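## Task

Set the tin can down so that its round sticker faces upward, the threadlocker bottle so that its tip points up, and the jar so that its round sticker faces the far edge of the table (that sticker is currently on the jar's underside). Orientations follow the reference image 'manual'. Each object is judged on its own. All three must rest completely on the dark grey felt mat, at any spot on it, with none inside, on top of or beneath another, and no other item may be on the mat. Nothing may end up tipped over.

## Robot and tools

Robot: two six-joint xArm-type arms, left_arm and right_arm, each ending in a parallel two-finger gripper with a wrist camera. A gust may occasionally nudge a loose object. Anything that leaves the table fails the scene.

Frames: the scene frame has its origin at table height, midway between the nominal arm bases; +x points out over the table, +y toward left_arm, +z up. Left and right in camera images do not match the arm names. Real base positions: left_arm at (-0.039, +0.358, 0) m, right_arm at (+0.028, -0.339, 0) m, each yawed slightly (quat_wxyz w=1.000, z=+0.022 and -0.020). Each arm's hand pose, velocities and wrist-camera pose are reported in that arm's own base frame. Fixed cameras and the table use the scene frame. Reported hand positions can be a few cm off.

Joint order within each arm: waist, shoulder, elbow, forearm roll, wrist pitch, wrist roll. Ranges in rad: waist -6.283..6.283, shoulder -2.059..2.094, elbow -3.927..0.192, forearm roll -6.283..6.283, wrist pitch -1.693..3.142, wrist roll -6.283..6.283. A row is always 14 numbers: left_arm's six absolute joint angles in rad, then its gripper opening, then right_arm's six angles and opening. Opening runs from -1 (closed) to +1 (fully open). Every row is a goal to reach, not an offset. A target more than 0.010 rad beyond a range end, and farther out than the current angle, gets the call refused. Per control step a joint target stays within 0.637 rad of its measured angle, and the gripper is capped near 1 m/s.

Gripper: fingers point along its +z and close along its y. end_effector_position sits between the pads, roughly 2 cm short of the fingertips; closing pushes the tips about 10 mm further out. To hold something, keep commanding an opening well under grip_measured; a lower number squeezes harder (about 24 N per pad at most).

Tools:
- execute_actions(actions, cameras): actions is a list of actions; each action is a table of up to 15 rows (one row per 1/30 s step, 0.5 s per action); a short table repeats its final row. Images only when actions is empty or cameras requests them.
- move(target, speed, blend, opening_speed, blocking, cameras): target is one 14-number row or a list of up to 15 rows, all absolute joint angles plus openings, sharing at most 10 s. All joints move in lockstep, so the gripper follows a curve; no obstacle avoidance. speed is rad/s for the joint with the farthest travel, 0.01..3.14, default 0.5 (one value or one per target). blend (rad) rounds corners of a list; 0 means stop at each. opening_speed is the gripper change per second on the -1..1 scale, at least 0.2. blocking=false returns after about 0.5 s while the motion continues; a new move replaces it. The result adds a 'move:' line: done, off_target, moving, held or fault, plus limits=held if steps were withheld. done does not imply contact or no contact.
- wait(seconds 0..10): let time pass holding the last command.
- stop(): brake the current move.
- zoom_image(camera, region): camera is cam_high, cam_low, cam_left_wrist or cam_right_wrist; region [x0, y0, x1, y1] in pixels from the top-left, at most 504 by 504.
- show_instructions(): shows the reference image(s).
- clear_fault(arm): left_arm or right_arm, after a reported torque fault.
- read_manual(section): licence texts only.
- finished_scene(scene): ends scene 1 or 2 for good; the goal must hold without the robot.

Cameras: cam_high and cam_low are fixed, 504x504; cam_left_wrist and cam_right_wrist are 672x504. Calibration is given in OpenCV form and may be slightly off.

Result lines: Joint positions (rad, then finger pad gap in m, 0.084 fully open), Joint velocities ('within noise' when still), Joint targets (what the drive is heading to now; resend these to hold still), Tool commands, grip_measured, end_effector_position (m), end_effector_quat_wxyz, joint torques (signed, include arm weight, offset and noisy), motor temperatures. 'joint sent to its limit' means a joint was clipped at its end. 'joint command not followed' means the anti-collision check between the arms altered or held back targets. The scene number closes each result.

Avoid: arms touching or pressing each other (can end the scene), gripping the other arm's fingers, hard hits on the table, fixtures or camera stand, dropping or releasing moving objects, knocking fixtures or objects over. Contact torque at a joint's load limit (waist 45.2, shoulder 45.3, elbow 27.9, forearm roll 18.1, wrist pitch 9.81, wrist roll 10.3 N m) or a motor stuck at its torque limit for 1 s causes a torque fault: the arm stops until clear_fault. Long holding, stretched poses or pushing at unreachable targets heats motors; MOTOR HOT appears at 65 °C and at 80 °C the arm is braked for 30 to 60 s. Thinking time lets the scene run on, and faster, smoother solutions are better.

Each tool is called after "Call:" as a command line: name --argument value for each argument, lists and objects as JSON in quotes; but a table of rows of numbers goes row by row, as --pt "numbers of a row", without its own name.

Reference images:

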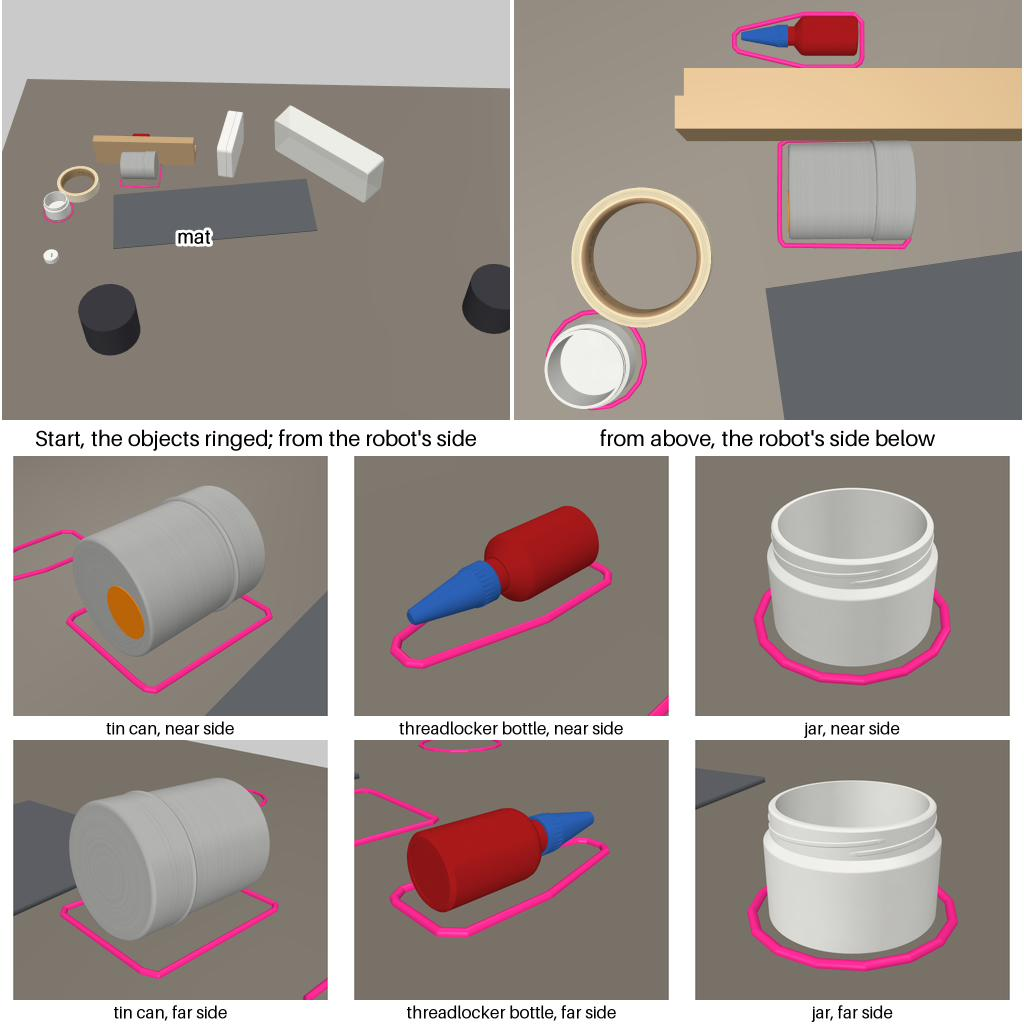

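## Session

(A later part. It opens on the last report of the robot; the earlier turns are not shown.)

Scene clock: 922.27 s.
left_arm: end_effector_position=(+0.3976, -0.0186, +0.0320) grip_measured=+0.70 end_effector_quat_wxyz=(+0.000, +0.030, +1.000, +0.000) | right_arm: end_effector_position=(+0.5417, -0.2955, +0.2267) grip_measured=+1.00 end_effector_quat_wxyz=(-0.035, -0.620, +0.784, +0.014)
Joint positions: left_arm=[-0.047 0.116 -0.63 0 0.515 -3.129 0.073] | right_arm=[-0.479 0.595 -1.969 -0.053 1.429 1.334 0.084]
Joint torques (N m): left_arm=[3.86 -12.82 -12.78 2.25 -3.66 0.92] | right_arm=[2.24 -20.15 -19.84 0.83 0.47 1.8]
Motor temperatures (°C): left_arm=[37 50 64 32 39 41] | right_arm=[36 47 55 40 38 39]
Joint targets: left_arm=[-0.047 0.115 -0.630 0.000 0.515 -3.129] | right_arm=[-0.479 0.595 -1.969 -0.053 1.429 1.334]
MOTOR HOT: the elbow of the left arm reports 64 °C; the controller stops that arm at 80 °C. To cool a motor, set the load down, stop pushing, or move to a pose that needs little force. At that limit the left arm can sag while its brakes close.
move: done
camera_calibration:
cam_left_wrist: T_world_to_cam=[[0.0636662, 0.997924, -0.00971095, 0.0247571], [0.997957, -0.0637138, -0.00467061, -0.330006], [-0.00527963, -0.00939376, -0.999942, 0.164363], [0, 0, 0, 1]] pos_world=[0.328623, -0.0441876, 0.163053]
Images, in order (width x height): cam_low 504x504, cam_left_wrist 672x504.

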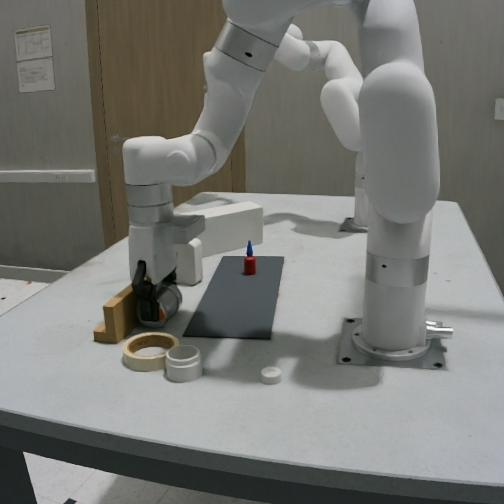

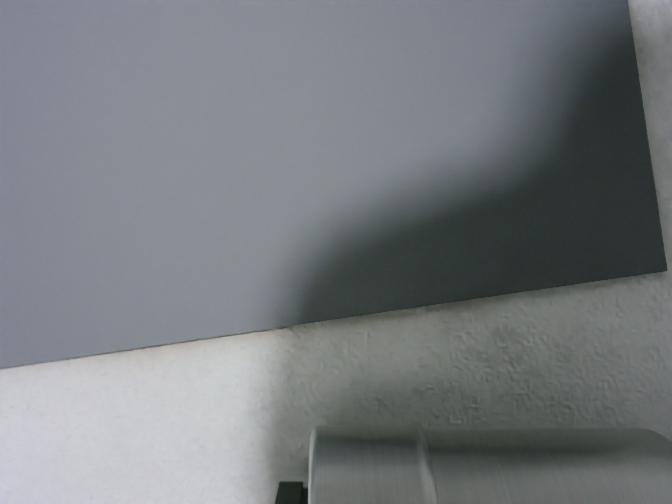

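Call:
move --pt "-0.0468 -0.0155 -0.6343 0 0.6498 -3.129 -1.0 -0.479 0.595 -1.969 -0.053 1.429 1.334 1.0" --pt "-0.0468 -0.1449 -0.7152 0 0.8601 -3.129 -1.0 -0.479 0.595 -1.969 -0.053 1.429 1.334 1.0" --pt "-0.4189 -0.3337 -0.5356 0 0.8693 -4.712 -1.0 -0.479 0.595 -1.969 -0.053 1.429 1.334 1.0" --pt "-0.4189 -0.0782 -0.4437 0 0.5219 -4.712 -1.0 -0.479 0.595 -1.969 -0.053 1.429 1.334 1.0" --speed '[0.12,0.3,0.7,0.25]' --blend '[0.02,0.03,0.02,0]' --cameras '["cam_left_wrist","cam_low"]'

Scene clock: 965.00 s.
left_arm: end_effector_position=(+0.3152, -0.1404, +0.0451) grip_measured=+0.70 end_effector_quat_wxyz=(+0.000, -0.544, +0.839, +0.000) | right_arm: end_effector_position=(+0.5417, -0.2955, +0.2267) grip_measured=+1.00 end_effector_quat_wxyz=(-0.035, -0.620, +0.784, +0.014)
Joint positions: left_arm=[-0.419 -0.078 -0.444 0 0.522 -4.712 0.073] | right_arm=[-0.479 0.595 -1.969 -0.053 1.429 1.334 0.084]
Joint torques (N m): left_arm=[-6.37 -9.59 -13.01 2.01 -5.04 -1.92] | right_arm=[2.43 -20.76 -20.02 0.4 0.48 1.7]
Motor temperatures (°C): left_arm=[37 49 60 32 38 41] | right_arm=[36 47 55 40 38 39]
Joint targets: left_arm=[-0.419 -0.078 -0.444 0.000 0.522 -4.712] | right_arm=[-0.479 0.595 -1.969 -0.053 1.429 1.334]
MOTOR HOT: cleared for the motors of the left arm.
move: done
camera_calibration:
cam_left_wrist: T_world_to_cam=[[-0.911567, 0.411037, -0.00969494, 0.37668], [0.411093, 0.911582, -0.00464754, 0.0662713], [0.00692742, -0.00822207, -0.999942, 0.172203], [0, 0, 0, 1]] pos_world=[0.314933, -0.213825, 0.176153]
Images, in order (width x height): cam_low 504x504, cam_left_wrist 672x504.

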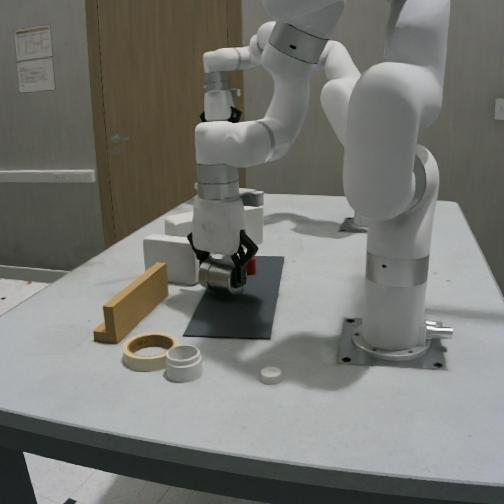

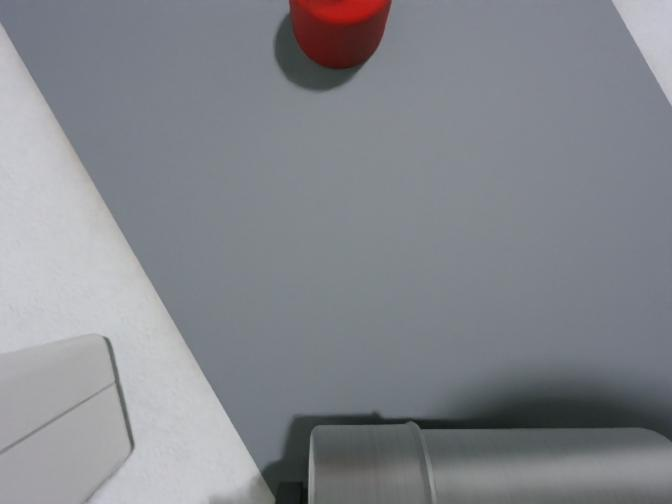

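Call:
move --pt "-0.4189 -0.0489 -0.4407 0 0.4896 -4.712 -1.0 -0.479 0.595 -1.969 -0.053 1.429 1.334 1.0" --pt "-0.4189 -0.0454 -0.4405 0 0.4859 -4.712 -1.0 -0.479 0.595 -1.969 -0.053 1.429 1.334 1.0" --speed '[0.05,0.015]'

Scene clock: 970.97 s.
left_arm: end_effector_position=(+0.3152, -0.1403, +0.0355) grip_measured=+0.70 end_effector_quat_wxyz=(+0.000, -0.544, +0.839, +0.000) | right_arm: end_effector_position=(+0.5417, -0.2955, +0.2267) grip_measured=+1.00 end_effector_quat_wxyz=(-0.035, -0.620, +0.784, +0.014)
Joint positions: left_arm=[-0.419 -0.046 -0.441 0 0.486 -4.712 0.073] | right_arm=[-0.479 0.595 -1.969 -0.053 1.429 1.334 0.084]
Joint torques (N m): left_arm=[-5.83 -9.88 -12.41 1.81 -4.99 -1.27] | right_arm=[1.96 -20.19 -19.69 0.48 0.64 1.81]
Motor temperatures (°C): left_arm=[37 49 59 32 38 41] | right_arm=[36 47 55 40 38 39]
Joint targets: left_arm=[-0.419 -0.045 -0.441 0.000 0.486 -4.712] | right_arm=[-0.479 0.595 -1.969 -0.053 1.429 1.334]
move: done

Call:
move --pt "-0.4189 -0.0419 -0.4403 0 0.4822 -4.712 -1.0 -0.479 0.595 -1.969 -0.053 1.429 1.334 1.0" --pt "-0.4189 -0.0402 -0.4402 0 0.4804 -4.712 -1.0 -0.479 0.595 -1.969 -0.053 1.429 1.334 1.0" --speed '[0.01,0.01]'

Scene clock: 977.00 s.
left_arm: end_effector_position=(+0.3152, -0.1404, +0.0341) grip_measured=+0.70 end_effector_quat_wxyz=(+0.000, -0.544, +0.839, +0.000) | right_arm: end_effector_position=(+0.5417, -0.2955, +0.2267) grip_measured=+1.00 end_effector_quat_wxyz=(-0.035, -0.620, +0.784, +0.014)
Joint positions: left_arm=[-0.419 -0.04 -0.44 0 0.48 -4.712 0.073] | right_arm=[-0.479 0.595 -1.969 -0.053 1.429 1.334 0.084]
Joint torques (N m): left_arm=[-5.32 -7.33 -10.47 1.65 -4.86 -0.67] | right_arm=[1.83 -21 -19.59 0.45 0.48 1.69]
Motor temperatures (°C): left_arm=[37 49 59 32 38 41] | right_arm=[36 47 55 40 38 39]
Joint targets: left_arm=[-0.419 -0.040 -0.440 0.000 0.480 -4.712] | right_arm=[-0.479 0.595 -1.969 -0.053 1.429 1.334]
move: done

Call:
move --pt "-0.4189 -0.0419 -0.4403 0 0.4822 -4.712 -1.0 -0.479 0.595 -1.969 -0.053 1.429 1.334 1.0" --pt "-0.4189 -0.0419 -0.4403 0 0.4822 -4.712 1.0 -0.479 0.595 -1.969 -0.053 1.429 1.334 1.0" --pt "-0.4189 -0.3337 -0.5356 0 0.8693 -4.712 1.0 -0.479 0.595 -1.969 -0.053 1.429 1.334 1.0" --speed '[0.01,0.1,0.3]' --opening_speed 0.8 --cameras '["cam_left_wrist","cam_low"]'

Scene clock: 987.90 s.
left_arm: end_effector_position=(+0.3152, -0.1403, +0.1400) grip_measured=+1.00 end_effector_quat_wxyz=(+0.000, -0.544, +0.839, +0.000) | right_arm: end_effector_position=(+0.5417, -0.2955, +0.2267) grip_measured=+1.00 end_effector_quat_wxyz=(-0.035, -0.620, +0.784, +0.014)
Joint positions: left_arm=[-0.419 -0.334 -0.536 0 0.869 -4.712 0.084] | right_arm=[-0.479 0.595 -1.969 -0.053 1.429 1.334 0.084]
Joint torques (N m): left_arm=[-4.19 -16.26 -21.69 1.32 0.31 0.59] | right_arm=[1.9 -20.42 -19.25 0.18 0.43 1.68]
Motor temperatures (°C): left_arm=[37 49 59 32 38 41] | right_arm=[36 47 55 40 38 39]
Joint targets: left_arm=[-0.419 -0.334 -0.536 0.000 0.869 -4.712] | right_arm=[-0.479 0.595 -1.969 -0.053 1.429 1.334]
move: done
camera_calibration:
cam_left_wrist: T_world_to_cam=[[-0.911568, 0.411036, -0.00960379, 0.377485], [0.411092, 0.911582, -0.00468865, 0.0667649], [0.00682744, -0.00822206, -0.999943, 0.26713], [0, 0, 0, 1]] pos_world=[0.314833, -0.213825, 0.271053]
Images, in order (width x height): cam_low 504x504, cam_left_wrist 672x504.

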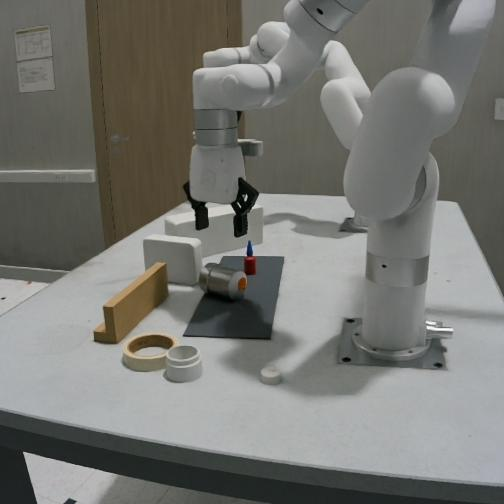

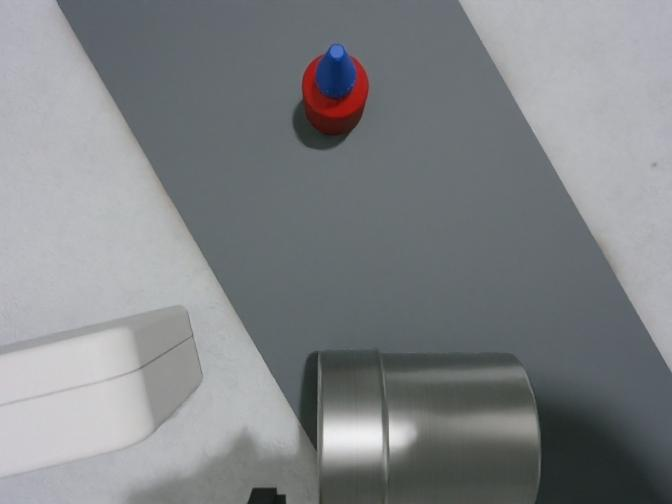

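Call:
move --pt "-0.4189 -0.5452 -0.1178 0 0.2267 -3.1416 1.0 -0.479 0.595 -1.969 -0.053 1.429 1.334 1.0" --pt "-0.4189 -0.0721 -0.107 0 -0.2573 -3.1416 1.0 -0.479 0.595 -1.969 -0.053 1.429 1.334 1.0" --pt "-0.4189 -0.0721 -0.107 0 -0.2573 -3.1416 -1.0 -0.479 0.595 -1.969 -0.053 1.429 1.334 1.0" --speed '[0.7,0.25,0.2]' --opening_speed 0.5 --cameras '["cam_left_wrist","cam_low"]'

Scene clock: 1030.57 s.
left_arm: end_effector_position=(+0.3155, -0.1405, +0.0356) grip_measured=+0.36 end_effector_quat_wxyz=(+0.212, +0.203, +0.955, -0.045) | right_arm: end_effector_position=(+0.5417, -0.2955, +0.2267) grip_measured=+1.00 end_effector_quat_wxyz=(-0.035, -0.620, +0.784, +0.014)
Joint positions: left_arm=[-0.419 -0.072 -0.107 0 -0.257 -3.142 0.059] | right_arm=[-0.479 0.595 -1.969 -0.053 1.429 1.334 0.084]
Joint torques (N m): left_arm=[-2.5 -6.08 -8.8 1.09 -4.39 0.95] | right_arm=[1.85 -20.88 -19.07 0.31 0.5 1.74]
Motor temperatures (°C): left_arm=[37 49 63 32 38 41] | right_arm=[36 47 55 40 38 39]
Joint targets: left_arm=[-0.419 -0.072 -0.107 0.000 -0.257 -3.142] | right_arm=[-0.479 0.595 -1.969 -0.053 1.429 1.334]
MOTOR HOT: the elbow of the left arm reports 63 °C; the controller stops that arm at 80 °C. To cool a motor, set the load down, stop pushing, or move to a pose that needs little force. At that limit the left arm can sag while its brakes close.
move: done
camera_calibration:
cam_left_wrist: T_world_to_cam=[[0.413993, 0.910254, -0.006914, 0.0286545], [0.827933, -0.373373, 0.418473, -0.260788], [0.378335, -0.178969, -0.908203, 0.0183017], [0, 0, 0, 1]] pos_world=[0.197128, -0.120179, 0.125953]
Images, in order (width x height): cam_low 504x504, cam_left_wrist 672x504.

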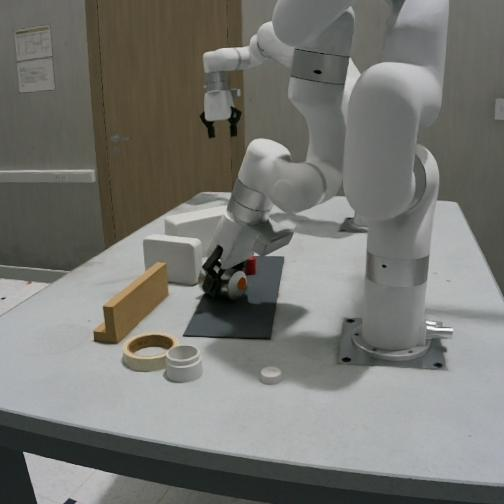

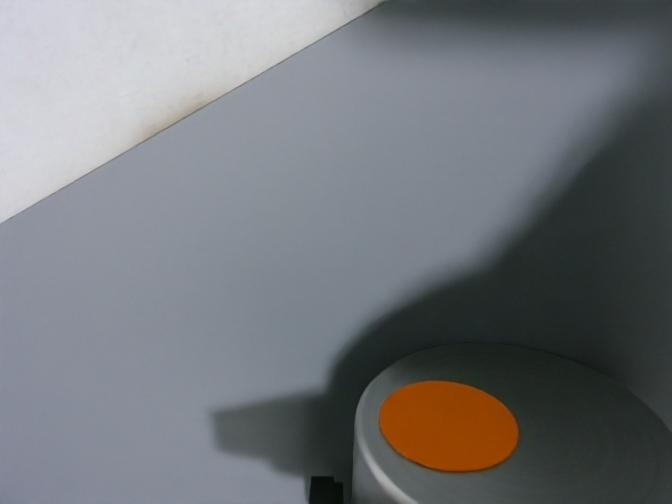

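Call:
move --pt "-0.4189 -0.6912 -0.1695 0 0.4243 -3.1416 -1.0 -0.479 0.595 -1.969 -0.053 1.429 1.334 1.0" --pt "0.1758 -0.1344 -0.3789 -1.2013 1.2762 -3.671 -1.0 -0.479 0.595 -1.969 -0.053 1.429 1.334 1.0" --pt "0.1517 0.1977 -0.4479 -1.312 1.1858 -3.4088 -1.0 -0.479 0.595 -1.969 -0.053 1.429 1.334 1.0" --speed '[0.35,0.6,0.25]' --blend '[0.03,0.03,0]' --cameras '["cam_left_wrist","cam_low"]'

Scene clock: 1084.77 s.
left_arm: end_effector_position=(+0.2853, -0.1564, +0.0501) grip_measured=+0.36 end_effector_quat_wxyz=(+0.380, +0.596, -0.596, +0.380) | right_arm: end_effector_position=(+0.5417, -0.2955, +0.2267) grip_measured=+1.00 end_effector_quat_wxyz=(-0.035, -0.620, +0.784, +0.014)
Joint positions: left_arm=[0.152 0.198 -0.448 -1.312 1.186 -3.409 0.059] | right_arm=[-0.479 0.595 -1.969 -0.053 1.429 1.334 0.084]
Joint torques (N m): left_arm=[-6.63 -10.33 -12.79 -2.93 -0.56 2.02] | right_arm=[1.96 -20.95 -18.59 0.21 0.49 1.75]
Motor temperatures (°C): left_arm=[37 48 58 32 38 41] | right_arm=[36 48 55 40 38 39]
Joint targets: left_arm=[0.152 0.198 -0.448 -1.312 1.186 -3.409] | right_arm=[-0.479 0.595 -1.969 -0.053 1.429 1.334]
MOTOR HOT: cleared for the motors of the left arm.
move: done
camera_calibration:
cam_left_wrist: T_world_to_cam=[[-0.999943, -0.00705784, -0.0080135, 0.315776], [0.00432622, 0.418336, -0.908282, 0.177488], [0.00976285, -0.908265, -0.418282, 0.0065769], [0, 0, 0, 1]] pos_world=[0.314926, -0.0660475, 0.166491]
Images, in order (width x height): cam_low 504x504, cam_left_wrist 672x504.

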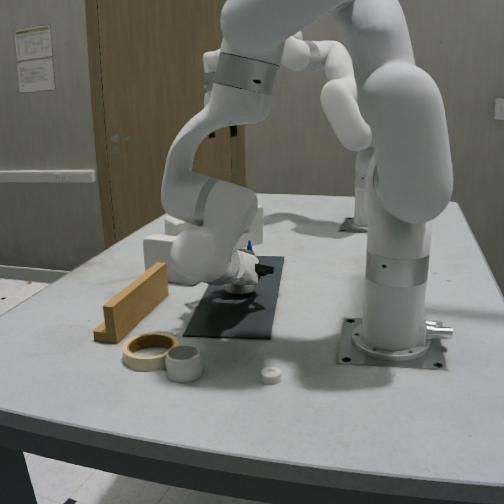

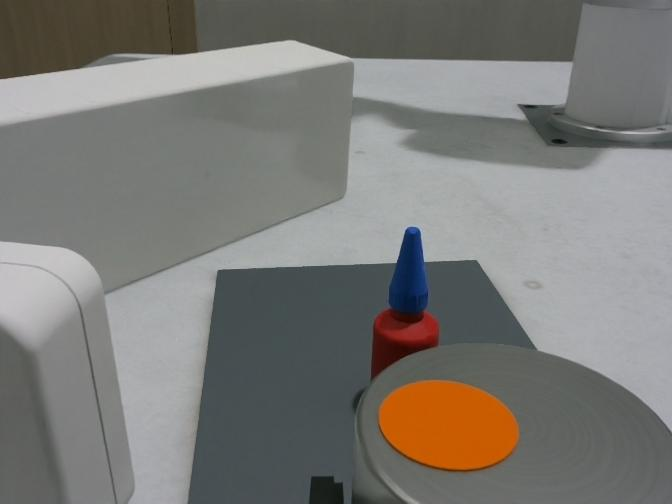

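Call:
move --pt "0.1498 0.2364 -0.4596 -1.3243 1.1786 -3.3814 -1.0 -0.479 0.595 -1.969 -0.053 1.429 1.334 1.0" --pt "0.1495 0.2428 -0.4616 -1.3264 1.1774 -3.3769 -1.0 -0.479 0.595 -1.969 -0.053 1.429 1.334 1.0" --speed '[0.05,0.015]' --cameras '["cam_left_wrist"]'

Scene clock: 1096.67 s.
left_arm: end_effector_position=(+0.2850, -0.1564, +0.0395) grip_measured=+0.36 end_effector_quat_wxyz=(+0.380, +0.597, -0.596, +0.380) | right_arm: end_effector_position=(+0.5417, -0.2955, +0.2267) grip_measured=+1.00 end_effector_quat_wxyz=(-0.035, -0.620, +0.784, +0.014)
Joint positions: left_arm=[0.15 0.243 -0.462 -1.326 1.177 -3.377 0.059] | right_arm=[-0.479 0.595 -1.969 -0.053 1.429 1.334 0.084]
Joint torques (N m): left_arm=[-7.21 -7.56 -10.06 -2.56 -1.13 1.97] | right_arm=[1.94 -21.54 -18.8 -0.23 0.64 1.76]
Motor temperatures (°C): left_arm=[37 48 58 32 37 41] | right_arm=[36 48 55 40 38 39]
Joint targets: left_arm=[0.149 0.243 -0.462 -1.326 1.177 -3.377] | right_arm=[-0.479 0.595 -1.969 -0.053 1.429 1.334]
move: done
camera_calibration:
cam_left_wrist: T_world_to_cam=[[-0.999947, -0.00730814, -0.00724814, 0.315357], [0.00352539, 0.418422, -0.908246, 0.168115], [0.00967037, -0.908223, -0.418374, 0.00219149], [0, 0, 0, 1]] pos_world=[0.314727, -0.0660482, 0.155893]
Images, in order (width x height): cam_left_wrist 672x504.

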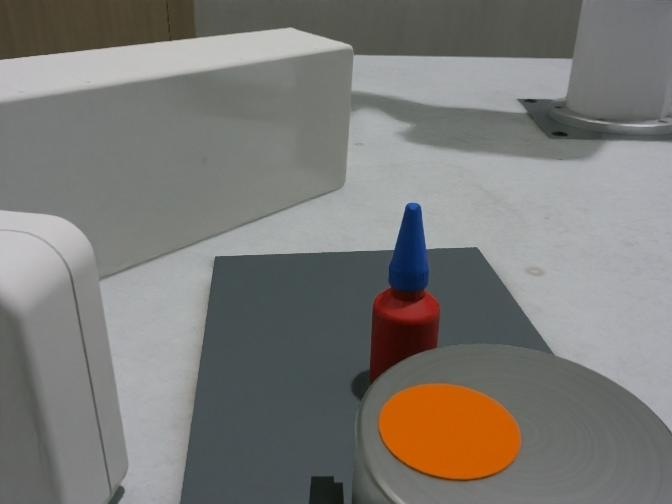

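Call:
move --target '[0.1493,0.2471,-0.4629,-1.3278,1.1766,-3.3739,-1.0,-0.479,0.595,-1.969,-0.053,1.429,1.334,1.0]' --speed 0.01 --cameras '["cam_left_wrist"]'

Scene clock: 1102.40 s.
left_arm: end_effector_position=(+0.2849, -0.1564, +0.0385) grip_measured=+0.36 end_effector_quat_wxyz=(+0.380, +0.597, -0.596, +0.380) | right_arm: end_effector_position=(+0.5417, -0.2955, +0.2267) grip_measured=+1.00 end_effector_quat_wxyz=(-0.035, -0.620, +0.784, +0.014)
Joint positions: left_arm=[0.149 0.247 -0.463 -1.328 1.177 -3.374 0.059] | right_arm=[-0.479 0.595 -1.969 -0.053 1.429 1.334 0.084]
Joint torques (N m): left_arm=[-7.24 -8.73 -10.09 -2.64 -1.1 1.84] | right_arm=[1.63 -20.76 -18.82 0 0.58 1.72]
Motor temperatures (°C): left_arm=[37 48 58 32 37 41] | right_arm=[36 48 55 40 38 39]
Joint targets: left_arm=[0.149 0.247 -0.463 -1.328 1.177 -3.374] | right_arm=[-0.479 0.595 -1.969 -0.053 1.429 1.334]
move: done
camera_calibration:
cam_left_wrist: T_world_to_cam=[[-0.999947, -0.00735029, -0.00715851, 0.315233], [0.00342546, 0.418505, -0.908208, 0.167148], [0.00967146, -0.908185, -0.418458, 0.00174728], [0, 0, 0, 1]] pos_world=[0.314627, -0.0660484, 0.154793]
Images, in order (width x height): cam_left_wrist 672x504.

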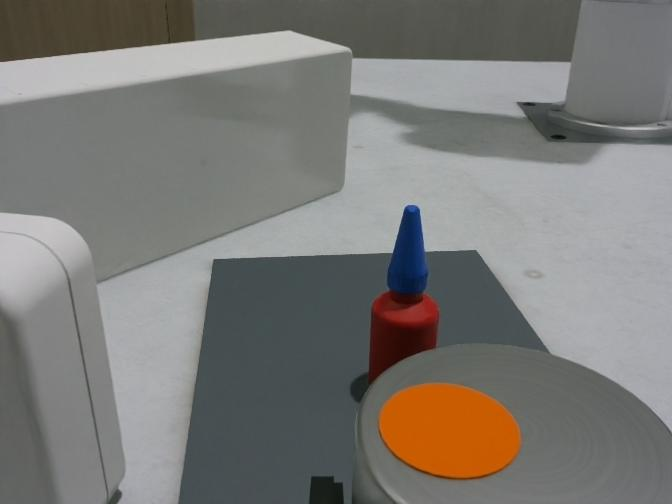

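Call:
move --pt "0.1494 0.2445 -0.4621 -1.327 1.1772 -3.3757 -1.0 -0.479 0.595 -1.969 -0.053 1.429 1.334 1.0" --pt "0.1494 0.2445 -0.4621 -1.327 1.1772 -3.3757 1.0 -0.479 0.595 -1.969 -0.053 1.429 1.334 1.0" --pt "0.4704 0.1374 -0.5175 -0.9831 1.3284 -3.4886 1.0 -0.479 0.595 -1.969 -0.053 1.429 1.334 1.0" --speed '[0.01,0.1,0.2]' --opening_speed 0.6 --cameras '["cam_left_wrist","cam_low"]'

Scene clock: 1142.53 s.
left_arm: end_effector_position=(+0.2853, -0.0659, +0.0811) grip_measured=+1.00 end_effector_quat_wxyz=(+0.380, +0.596, -0.597, +0.380) | right_arm: end_effector_position=(+0.5417, -0.2955, +0.2267) grip_measured=+1.00 end_effector_quat_wxyz=(-0.035, -0.620, +0.784, +0.014)
Joint positions: left_arm=[0.47 0.137 -0.517 -0.983 1.328 -3.489 0.084] | right_arm=[-0.479 0.595 -1.969 -0.053 1.429 1.334 0.084]
Joint torques (N m): left_arm=[6.87 -19.63 -14.4 2.16 3.79 -2.01] | right_arm=[1.6 -20.86 -18.5 -0.25 0.6 1.64]
Motor temperatures (°C): left_arm=[37 48 56 32 37 41] | right_arm=[36 48 55 40 38 39]
Joint targets: left_arm=[0.470 0.137 -0.517 -0.983 1.328 -3.489] | right_arm=[-0.479 0.595 -1.969 -0.053 1.429 1.334]
move: done
camera_calibration:
cam_left_wrist: T_world_to_cam=[[-0.999941, -0.00671146, -0.00851347, 0.316752], [0.00492528, 0.418332, -0.908281, 0.167595], [0.00965735, -0.908269, -0.418275, 0.101774], [0, 0, 0, 1]] pos_world=[0.314926, 0.0244533, 0.19749]
Images, in order (width x height): cam_low 504x504, cam_left_wrist 672x504.

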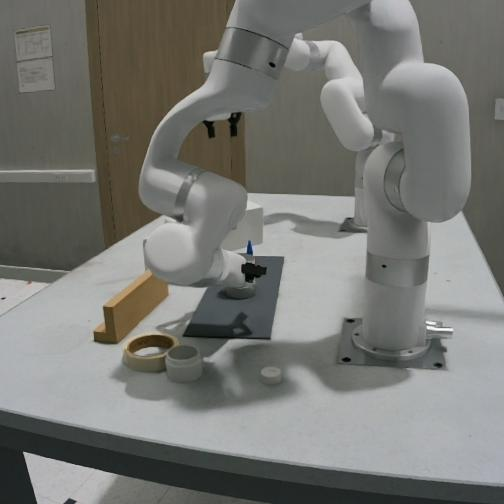

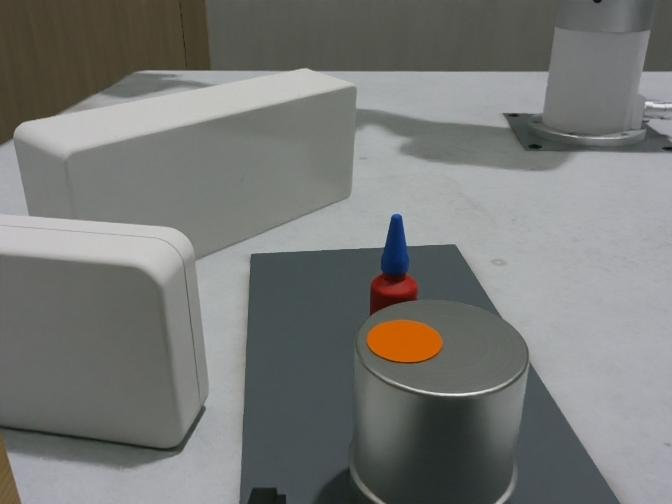

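Call:
move --pt "0.5 -0.2 -0.45 -1.1 1.15 -3.6 1.0 -0.479 0.595 -1.969 -0.053 1.429 1.334 1.0" --pt "0.6952 -0.4538 -0.1751 -1.4223 0.6243 -4.1033 1.0 -0.479 0.595 -1.969 -0.053 1.429 1.334 1.0" --speed '[0.5,0.6]' --blend '[0.1,0]' --cameras '["cam_left_wrist","cam_low"]'

Scene clock: 1261.47 s.
left_arm: end_effector_position=(+0.3025, +0.1424, +0.1064) grip_measured=+1.00 end_effector_quat_wxyz=(+0.049, +0.916, -0.123, +0.380) | right_arm: end_effector_position=(+0.5417, -0.2955, +0.2267) grip_measured=+1.00 end_effector_quat_wxyz=(-0.035, -0.620, +0.784, +0.014)
Joint positions: left_arm=[0.695 -0.454 -0.175 -1.422 0.624 -4.103 0.084] | right_arm=[-0.479 0.595 -1.969 -0.053 1.429 1.334 0.084]
Joint torques (N m): left_arm=[6.86 -11.87 -14.11 -2.56 -2.65 -2.14] | right_arm=[1.61 -20.81 -18.51 -0.28 0.62 1.71]
Motor temperatures (°C): left_arm=[37 50 60 32 38 42] | right_arm=[36 48 55 40 38 39]
Joint targets: left_arm=[0.695 -0.454 -0.175 -1.422 0.624 -4.103] | right_arm=[-0.479 0.595 -1.969 -0.053 1.429 1.334]
move: done
camera_calibration:
cam_left_wrist: T_world_to_cam=[[-0.258098, -0.966033, -0.012888, 0.248152], [-0.677445, 0.190474, -0.710484, 0.321158], [0.688806, -0.174644, -0.703595, 0.0218389], [0, 0, 0, 1]] pos_world=[0.266572, 0.182365, 0.246742]
Images, in order (width x height): cam_low 504x504, cam_left_wrist 672x504.

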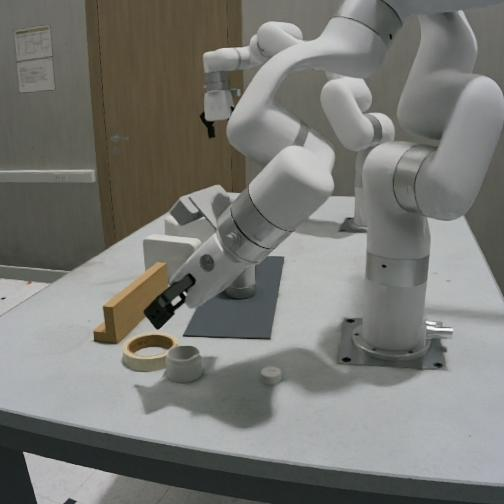

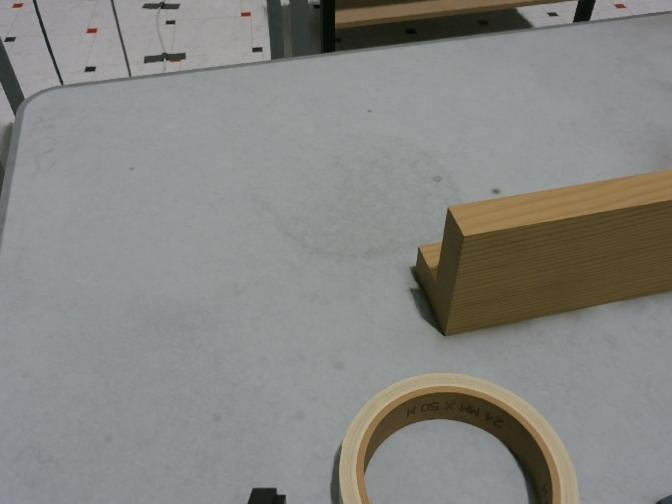

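Call:
move --pt "0.7076 -0.0438 -0.2749 -1.8362 0.6486 -3.5825 1.0 -0.479 0.595 -1.969 -0.053 1.429 1.334 1.0" --pt "0.7076 -0.0438 -0.2749 -1.8362 0.6486 -3.5825 -0.6 -0.479 0.595 -1.969 -0.053 1.429 1.334 1.0" --speed '[0.2,0.2]' --opening_speed 0.5 --cameras '["cam_left_wrist","cam_low"]'

Call:
zoom_image --camera "cam_low" --region '[90, 240, 300, 410]'

Scene clock: 1278.47 s.
left_arm: end_effector_position=(+0.3019, +0.1422, +0.0262) grip_measured=+0.17 end_effector_quat_wxyz=(+0.050, +0.916, -0.121, +0.379) | right_arm: end_effector_position=(+0.5417, -0.2955, +0.2267) grip_measured=+1.00 end_effector_quat_wxyz=(-0.035, -0.620, +0.784, +0.014)
Joint positions: left_arm=[0.708 -0.044 -0.275 -1.836 0.649 -3.582 0.051] | right_arm=[-0.479 0.595 -1.969 -0.053 1.429 1.334 0.084]
Joint torques (N m): left_arm=[4.28 -7.12 -8.31 -2.44 -1.03 1.71] | right_arm=[1.61 -21.35 -18.28 -0.58 0.63 1.7]
Motor temperatures (°C): left_arm=[37 49 60 32 38 41] | right_arm=[36 48 55 40 38 39]
Joint targets: left_arm=[0.708 -0.044 -0.275 -1.836 0.649 -3.582] | right_arm=[-0.479 0.595 -1.969 -0.053 1.429 1.334]
move: done
camera_calibration:
cam_left_wrist: T_world_to_cam=[[-0.255544, -0.96674, -0.010532, 0.246119], [-0.678511, 0.187094, -0.710365, 0.264569], [0.688709, -0.174384, -0.703755, -0.0342248], [0, 0, 0, 1]] pos_world=[0.265978, 0.182465, 0.166447]
Images, in order (width x height): cam_low 504x504, cam_left_wrist 672x504.

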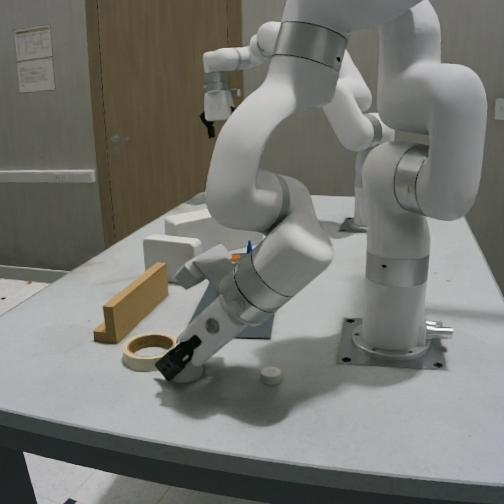

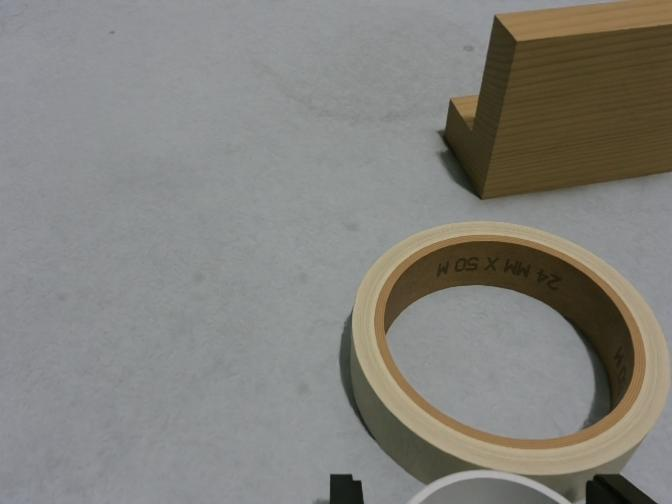

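Scaled by 2.400 from the camera's 504x504 image, which has a finer 720x720 frame.

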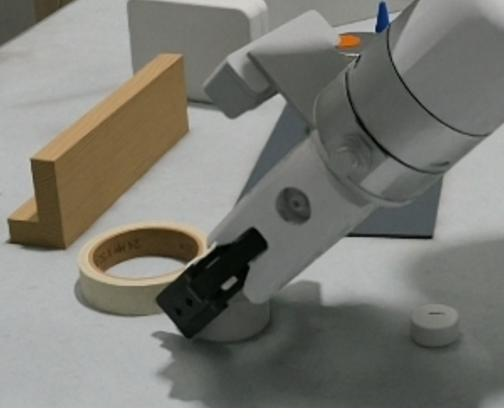

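Call:
move --pt "0.7552 -0.4538 -0.1751 -1.4223 0.6243 -4.1033 -0.7 -0.479 0.595 -1.969 -0.053 1.429 1.334 1.0" --pt "-1.1964 -0.0607 -0.5274 -4.9456 0.7266 -5.4109 -0.7 -0.479 0.595 -1.969 -0.053 1.429 1.334 1.0" --speed '[0.3,0.9]' --blend '[0.03,0]' --cameras '["cam_left_wrist","cam_low","cam_high"]'

Scene clock: 1386.90 s.
left_arm: end_effector_position=(+0.2468, -0.3347, +0.0997) grip_measured=+0.17 end_effector_quat_wxyz=(+0.383, +0.022, +0.924, -0.008) | right_arm: end_effector_position=(+0.5417, -0.2955, +0.2267) grip_measured=+1.00 end_effector_quat_wxyz=(-0.035, -0.620, +0.784, +0.014)
Joint positions: left_arm=[-1.196 -0.061 -0.527 -4.946 0.727 -5.411 0.051] | right_arm=[-0.479 0.595 -1.969 -0.053 1.429 1.334 0.084]
Joint torques (N m): left_arm=[-6.7 -9.78 -18.56 -2.69 1.41 -2.11] | right_arm=[1.27 -20.82 -17.96 -0.54 0.74 1.72]
Motor temperatures (°C): left_arm=[37 48 57 32 37 41] | right_arm=[36 48 55 40 38 39]
Joint targets: left_arm=[-1.196 -0.061 -0.527 -4.946 0.727 -5.411] | right_arm=[-0.479 0.595 -1.969 -0.053 1.429 1.334]
move: done
camera_calibration:
cam_left_wrist: T_world_to_cam=[[0.0560197, 0.998429, -0.000982723, 0.351649], [0.709222, -0.0391001, 0.7039, -0.190606], [0.702756, -0.0401292, -0.710299, 0.0144072], [0, 0, 0, 1]] pos_world=[0.105358, -0.357971, 0.144746]
Images, in order (width x height): cam_high 504x504, cam_low 504x504, cam_left_wrist 672x504.

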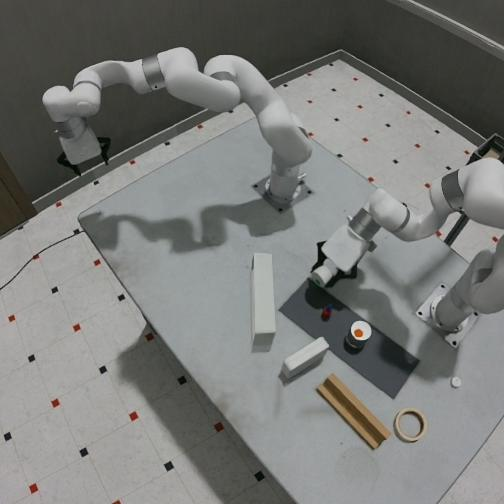

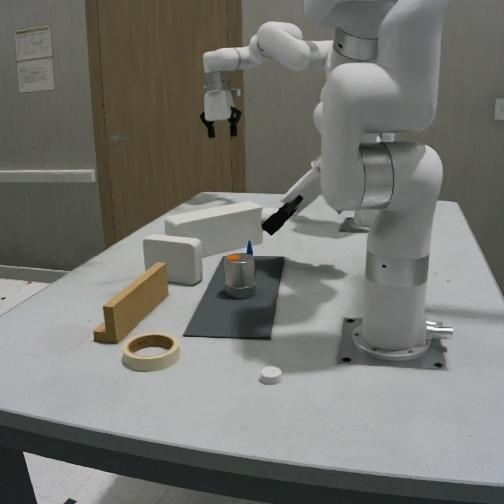

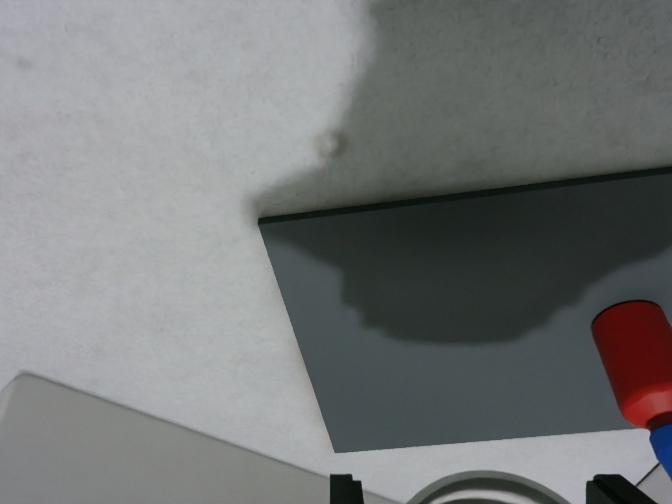

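Call:
move --pt "-1.1879 0.1456 -0.5737 -4.7548 0.7001 -5.6563 -0.7 -0.479 0.595 -1.969 -0.053 1.429 1.334 1.0" --pt "-1.1876 0.185 -0.5855 -4.7218 0.699 -5.6981 -0.7 -0.479 0.595 -1.969 -0.053 1.429 1.334 1.0" --speed '[0.2,0.04]' --cameras '["cam_left_wrist"]'

Scene clock: 1421.00 s.
left_arm: end_effector_position=(+0.2468, -0.3351, +0.0290) grip_measured=+0.17 end_effector_quat_wxyz=(+0.382, +0.021, +0.924, -0.008) | right_arm: end_effector_position=(+0.5417, -0.2955, +0.2267) grip_measured=+1.00 end_effector_quat_wxyz=(-0.035, -0.620, +0.784, +0.014)
Joint positions: left_arm=[-1.188 0.185 -0.585 -4.722 0.699 -5.698 0.051] | right_arm=[-0.479 0.595 -1.969 -0.053 1.429 1.334 0.084]
Joint torques (N m): left_arm=[6.81 -12.22 -15.46 2.48 -2.09 -2.08] | right_arm=[1.45 -20.98 -17.99 -0.67 0.45 1.71]
Motor temperatures (°C): left_arm=[37 48 63 32 37 41] | right_arm=[36 48 55 40 38 39]
Joint targets: left_arm=[-1.188 0.185 -0.585 -4.722 0.699 -5.698] | right_arm=[-0.479 0.595 -1.969 -0.053 1.429 1.334]
move: done
camera_calibration:
cam_left_wrist: T_world_to_cam=[[0.0544731, 0.99851, -0.00313538, 0.352426], [0.709629, -0.0365039, 0.70363, -0.140017], [0.702467, -0.0405538, -0.71056, -0.0360044], [0, 0, 0, 1]] pos_world=[0.105454, -0.358473, 0.074042]
Images, in order (width x height): cam_left_wrist 672x504.

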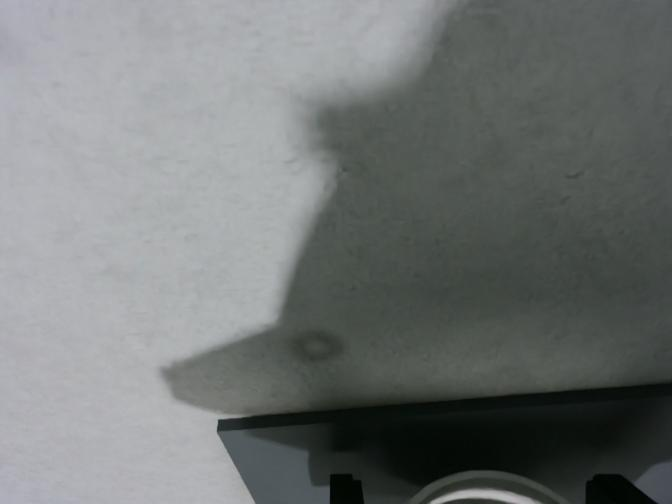

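Call:
move --pt "-1.1875 0.1904 -0.5871 -4.7172 0.6992 -5.7034 -0.7 -0.479 0.595 -1.969 -0.053 1.429 1.334 1.0" --pt "-1.1875 0.194 -0.5882 -4.7142 0.6991 -5.7072 -0.7 -0.479 0.595 -1.969 -0.053 1.429 1.334 1.0" --speed '[0.015,0.01]'

Scene clock: 1426.60 s.
left_arm: end_effector_position=(+0.2468, -0.3350, +0.0264) grip_measured=+0.17 end_effector_quat_wxyz=(+0.383, +0.021, +0.924, -0.008) | right_arm: end_effector_position=(+0.5417, -0.2955, +0.2267) grip_measured=+1.00 end_effector_quat_wxyz=(-0.035, -0.620, +0.784, +0.014)
Joint positions: left_arm=[-1.188 0.194 -0.588 -4.714 0.699 -5.707 0.051] | right_arm=[-0.479 0.595 -1.969 -0.053 1.429 1.334 0.084]
Joint torques (N m): left_arm=[6.78 -12.3 -15.52 2.21 1.23 -2.26] | right_arm=[0.87 -21.03 -18.05 -0.53 0.53 1.72]
Motor temperatures (°C): left_arm=[37 48 63 32 37 41] | right_arm=[36 48 55 40 38 39]
Joint targets: left_arm=[-1.188 0.194 -0.588 -4.714 0.699 -5.707] | right_arm=[-0.479 0.595 -1.969 -0.053 1.429 1.334]
move: done

Call:
move --pt "-1.1875 0.1976 -0.5893 -4.7112 0.699 -5.711 -0.7 -0.479 0.595 -1.969 -0.053 1.429 1.334 1.0" --speed '[0.01]'

Call:
move --pt "-1.1875 0.2005 -0.5902 -4.7088 0.6989 -5.714 -0.7 -0.479 0.595 -1.969 -0.053 1.429 1.334 1.0" --speed '[0.01]' --cameras '["cam_left_wrist", "cam_low"]'

Scene clock: 1431.50 s.
left_arm: end_effector_position=(+0.2468, -0.3350, +0.0254) grip_measured=+0.17 end_effector_quat_wxyz=(+0.383, +0.021, +0.924, -0.008) | right_arm: end_effector_position=(+0.5417, -0.2955, +0.2267) grip_measured=+1.00 end_effector_quat_wxyz=(-0.035, -0.620, +0.784, +0.014)
Joint positions: left_arm=[-1.187 0.198 -0.589 -4.711 0.699 -5.711 0.051] | right_arm=[-0.479 0.595 -1.969 -0.053 1.429 1.334 0.084]
Joint torques (N m): left_arm=[6.83 -12.54 -15.4 2.52 -0.04 -2.1] | right_arm=[1.09 -21.04 -17.96 -0.8 0.55 1.62]
Motor temperatures (°C): left_arm=[37 48 62 32 37 41] | right_arm=[36 48 55 40 38 39]
Joint targets: left_arm=[-1.188 0.198 -0.589 -4.711 0.699 -5.711] | right_arm=[-0.479 0.595 -1.969 -0.053 1.429 1.334]
move: done

Scene clock: 1432.20 s.
left_arm: end_effector_position=(+0.2468, -0.3350, +0.0246) grip_measured=+0.17 end_effector_quat_wxyz=(+0.383, +0.021, +0.924, -0.008) | right_arm: end_effector_position=(+0.5417, -0.2955, +0.2267) grip_measured=+1.00 end_effector_quat_wxyz=(-0.035, -0.620, +0.784, +0.014)
Joint positions: left_arm=[-1.187 0.2 -0.59 -4.709 0.699 -5.714 0.051] | right_arm=[-0.479 0.595 -1.969 -0.053 1.429 1.334 0.084]
Joint torques (N m): left_arm=[6.72 -12.22 -15.31 2.42 -2.13 -2.04] | right_arm=[1.22 -21.43 -17.88 -0.58 0.5 1.75]
Motor temperatures (°C): left_arm=[37 48 62 32 37 41] | right_arm=[36 48 55 40 38 39]
Joint targets: left_arm=[-1.188 0.201 -0.590 -4.709 0.699 -5.714] | right_arm=[-0.479 0.595 -1.969 -0.053 1.429 1.334]
move: done
camera_calibration:
cam_left_wrist: T_world_to_cam=[[0.0551083, 0.998477, -0.00249396, 0.352095], [0.709588, -0.0374063, 0.703623, -0.137234], [0.702459, -0.0405452, -0.710569, -0.0389768], [0, 0, 0, 1]] pos_world=[0.105356, -0.358272, 0.0697435]
Images, in order (width x height): cam_low 504x504, cam_left_wrist 672x504.

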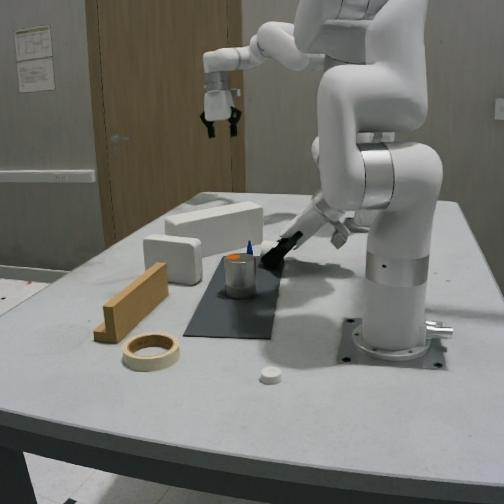

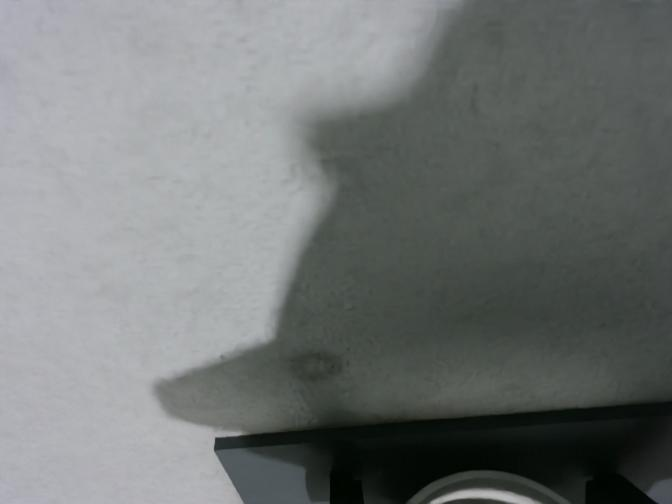

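Call:
zoom_image --camera "cam_left_wrist" --region '[300, 380, 672, 504]'

Call:
zoom_image --camera "cam_low" --region '[210, 210, 350, 310]'

Scaled by 1.355 from the camera's 672x504 image, which has a finer 960x720 frame.

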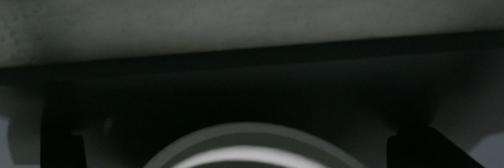

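Scaled by 3.600 from the camera's 504x504 image, which has a finer 720x720 frame.

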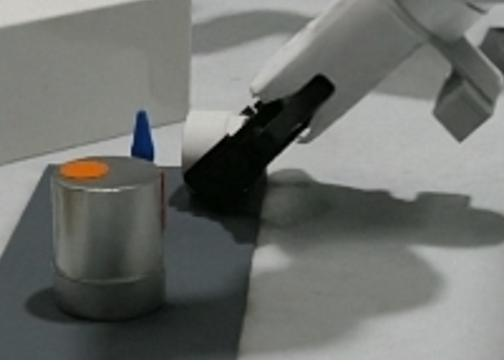

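Call:
move --pt "-1.1875 0.2023 -0.5907 -4.7073 0.6989 -5.7159 -0.7 -0.479 0.595 -1.969 -0.053 1.429 1.334 1.0" --speed '[0.01]'

Call:
move --pt "-1.1875 0.2041 -0.5913 -4.7058 0.6988 -5.7178 -0.7 -0.479 0.595 -1.969 -0.053 1.429 1.334 1.0" --speed '[0.01]' --cameras '["cam_left_wrist"]'

Scene clock: 1447.67 s.
left_arm: end_effector_position=(+0.2468, -0.3349, +0.0241) grip_measured=+0.17 end_effector_quat_wxyz=(+0.382, +0.021, +0.924, -0.008) | right_arm: end_effector_position=(+0.5417, -0.2955, +0.2267) grip_measured=+1.00 end_effector_quat_wxyz=(-0.035, -0.620, +0.784, +0.014)
Joint positions: left_arm=[-1.187 0.202 -0.591 -4.707 0.699 -5.716 0.051] | right_arm=[-0.479 0.595 -1.969 -0.053 1.429 1.334 0.084]
Joint torques (N m): left_arm=[6.75 -12.27 -14.98 2.32 -2.09 -2.09] | right_arm=[1.4 -21.24 -18.08 -0.96 0.8 1.86]
Motor temperatures (°C): left_arm=[37 48 61 32 37 41] | right_arm=[36 48 55 40 38 39]
Joint targets: left_arm=[-1.188 0.202 -0.591 -4.707 0.699 -5.716] | right_arm=[-0.479 0.595 -1.969 -0.053 1.429 1.334]
move: done

Scene clock: 1448.37 s.
left_arm: end_effector_position=(+0.2468, -0.3350, +0.0236) grip_measured=+0.17 end_effector_quat_wxyz=(+0.382, +0.021, +0.924, -0.008) | right_arm: end_effector_position=(+0.5417, -0.2955, +0.2267) grip_measured=+1.00 end_effector_quat_wxyz=(-0.035, -0.620, +0.784, +0.014)
Joint positions: left_arm=[-1.187 0.204 -0.591 -4.706 0.699 -5.718 0.051] | right_arm=[-0.479 0.595 -1.969 -0.053 1.429 1.334 0.084]
Joint torques (N m): left_arm=[6.58 -11.95 -14.68 2.41 -2.37 -2.15] | right_arm=[1.53 -21.2 -17.77 -0.57 0.56 1.64]
Motor temperatures (°C): left_arm=[37 48 61 32 37 41] | right_arm=[36 48 55 40 38 39]
Joint targets: left_arm=[-1.188 0.204 -0.591 -4.706 0.699 -5.718] | right_arm=[-0.479 0.595 -1.969 -0.053 1.429 1.334]
move: done
camera_calibration:
cam_left_wrist: T_world_to_cam=[[0.0552491, 0.998469, -0.00250113, 0.352075], [0.70968, -0.037507, 0.703525, -0.13657], [0.702354, -0.0406441, -0.710666, -0.0397052], [0, 0, 0, 1]] pos_world=[0.105356, -0.358272, 0.0687436]
Images, in order (width x height): cam_left_wrist 672x504.

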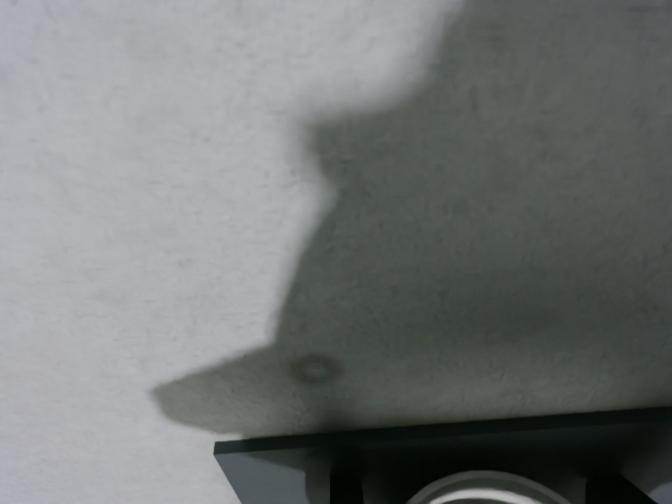

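Call:
move --pt "-1.1875 0.2057 -0.5918 -4.7045 0.6988 -5.7195 -0.7 -0.479 0.595 -1.969 -0.053 1.429 1.334 1.0" --speed '[0.01]'

Scene clock: 1452.97 s.
left_arm: end_effector_position=(+0.2468, -0.3350, +0.0231) grip_measured=+0.17 end_effector_quat_wxyz=(+0.382, +0.021, +0.924, -0.008) | right_arm: end_effector_position=(+0.5417, -0.2955, +0.2267) grip_measured=+1.00 end_effector_quat_wxyz=(-0.035, -0.620, +0.784, +0.014)
Joint positions: left_arm=[-1.188 0.206 -0.592 -4.705 0.699 -5.719 0.051] | right_arm=[-0.479 0.595 -1.969 -0.053 1.429 1.334 0.084]
Joint torques (N m): left_arm=[6.56 -11.4 -14.1 2.44 -2.34 -2.12] | right_arm=[1.19 -21.25 -17.61 -0.8 0.66 1.81]
Motor temperatures (°C): left_arm=[37 48 61 32 37 41] | right_arm=[36 48 55 40 38 39]
Joint targets: left_arm=[-1.188 0.206 -0.592 -4.704 0.699 -5.720] | right_arm=[-0.479 0.595 -1.969 -0.053 1.429 1.334]
move: done


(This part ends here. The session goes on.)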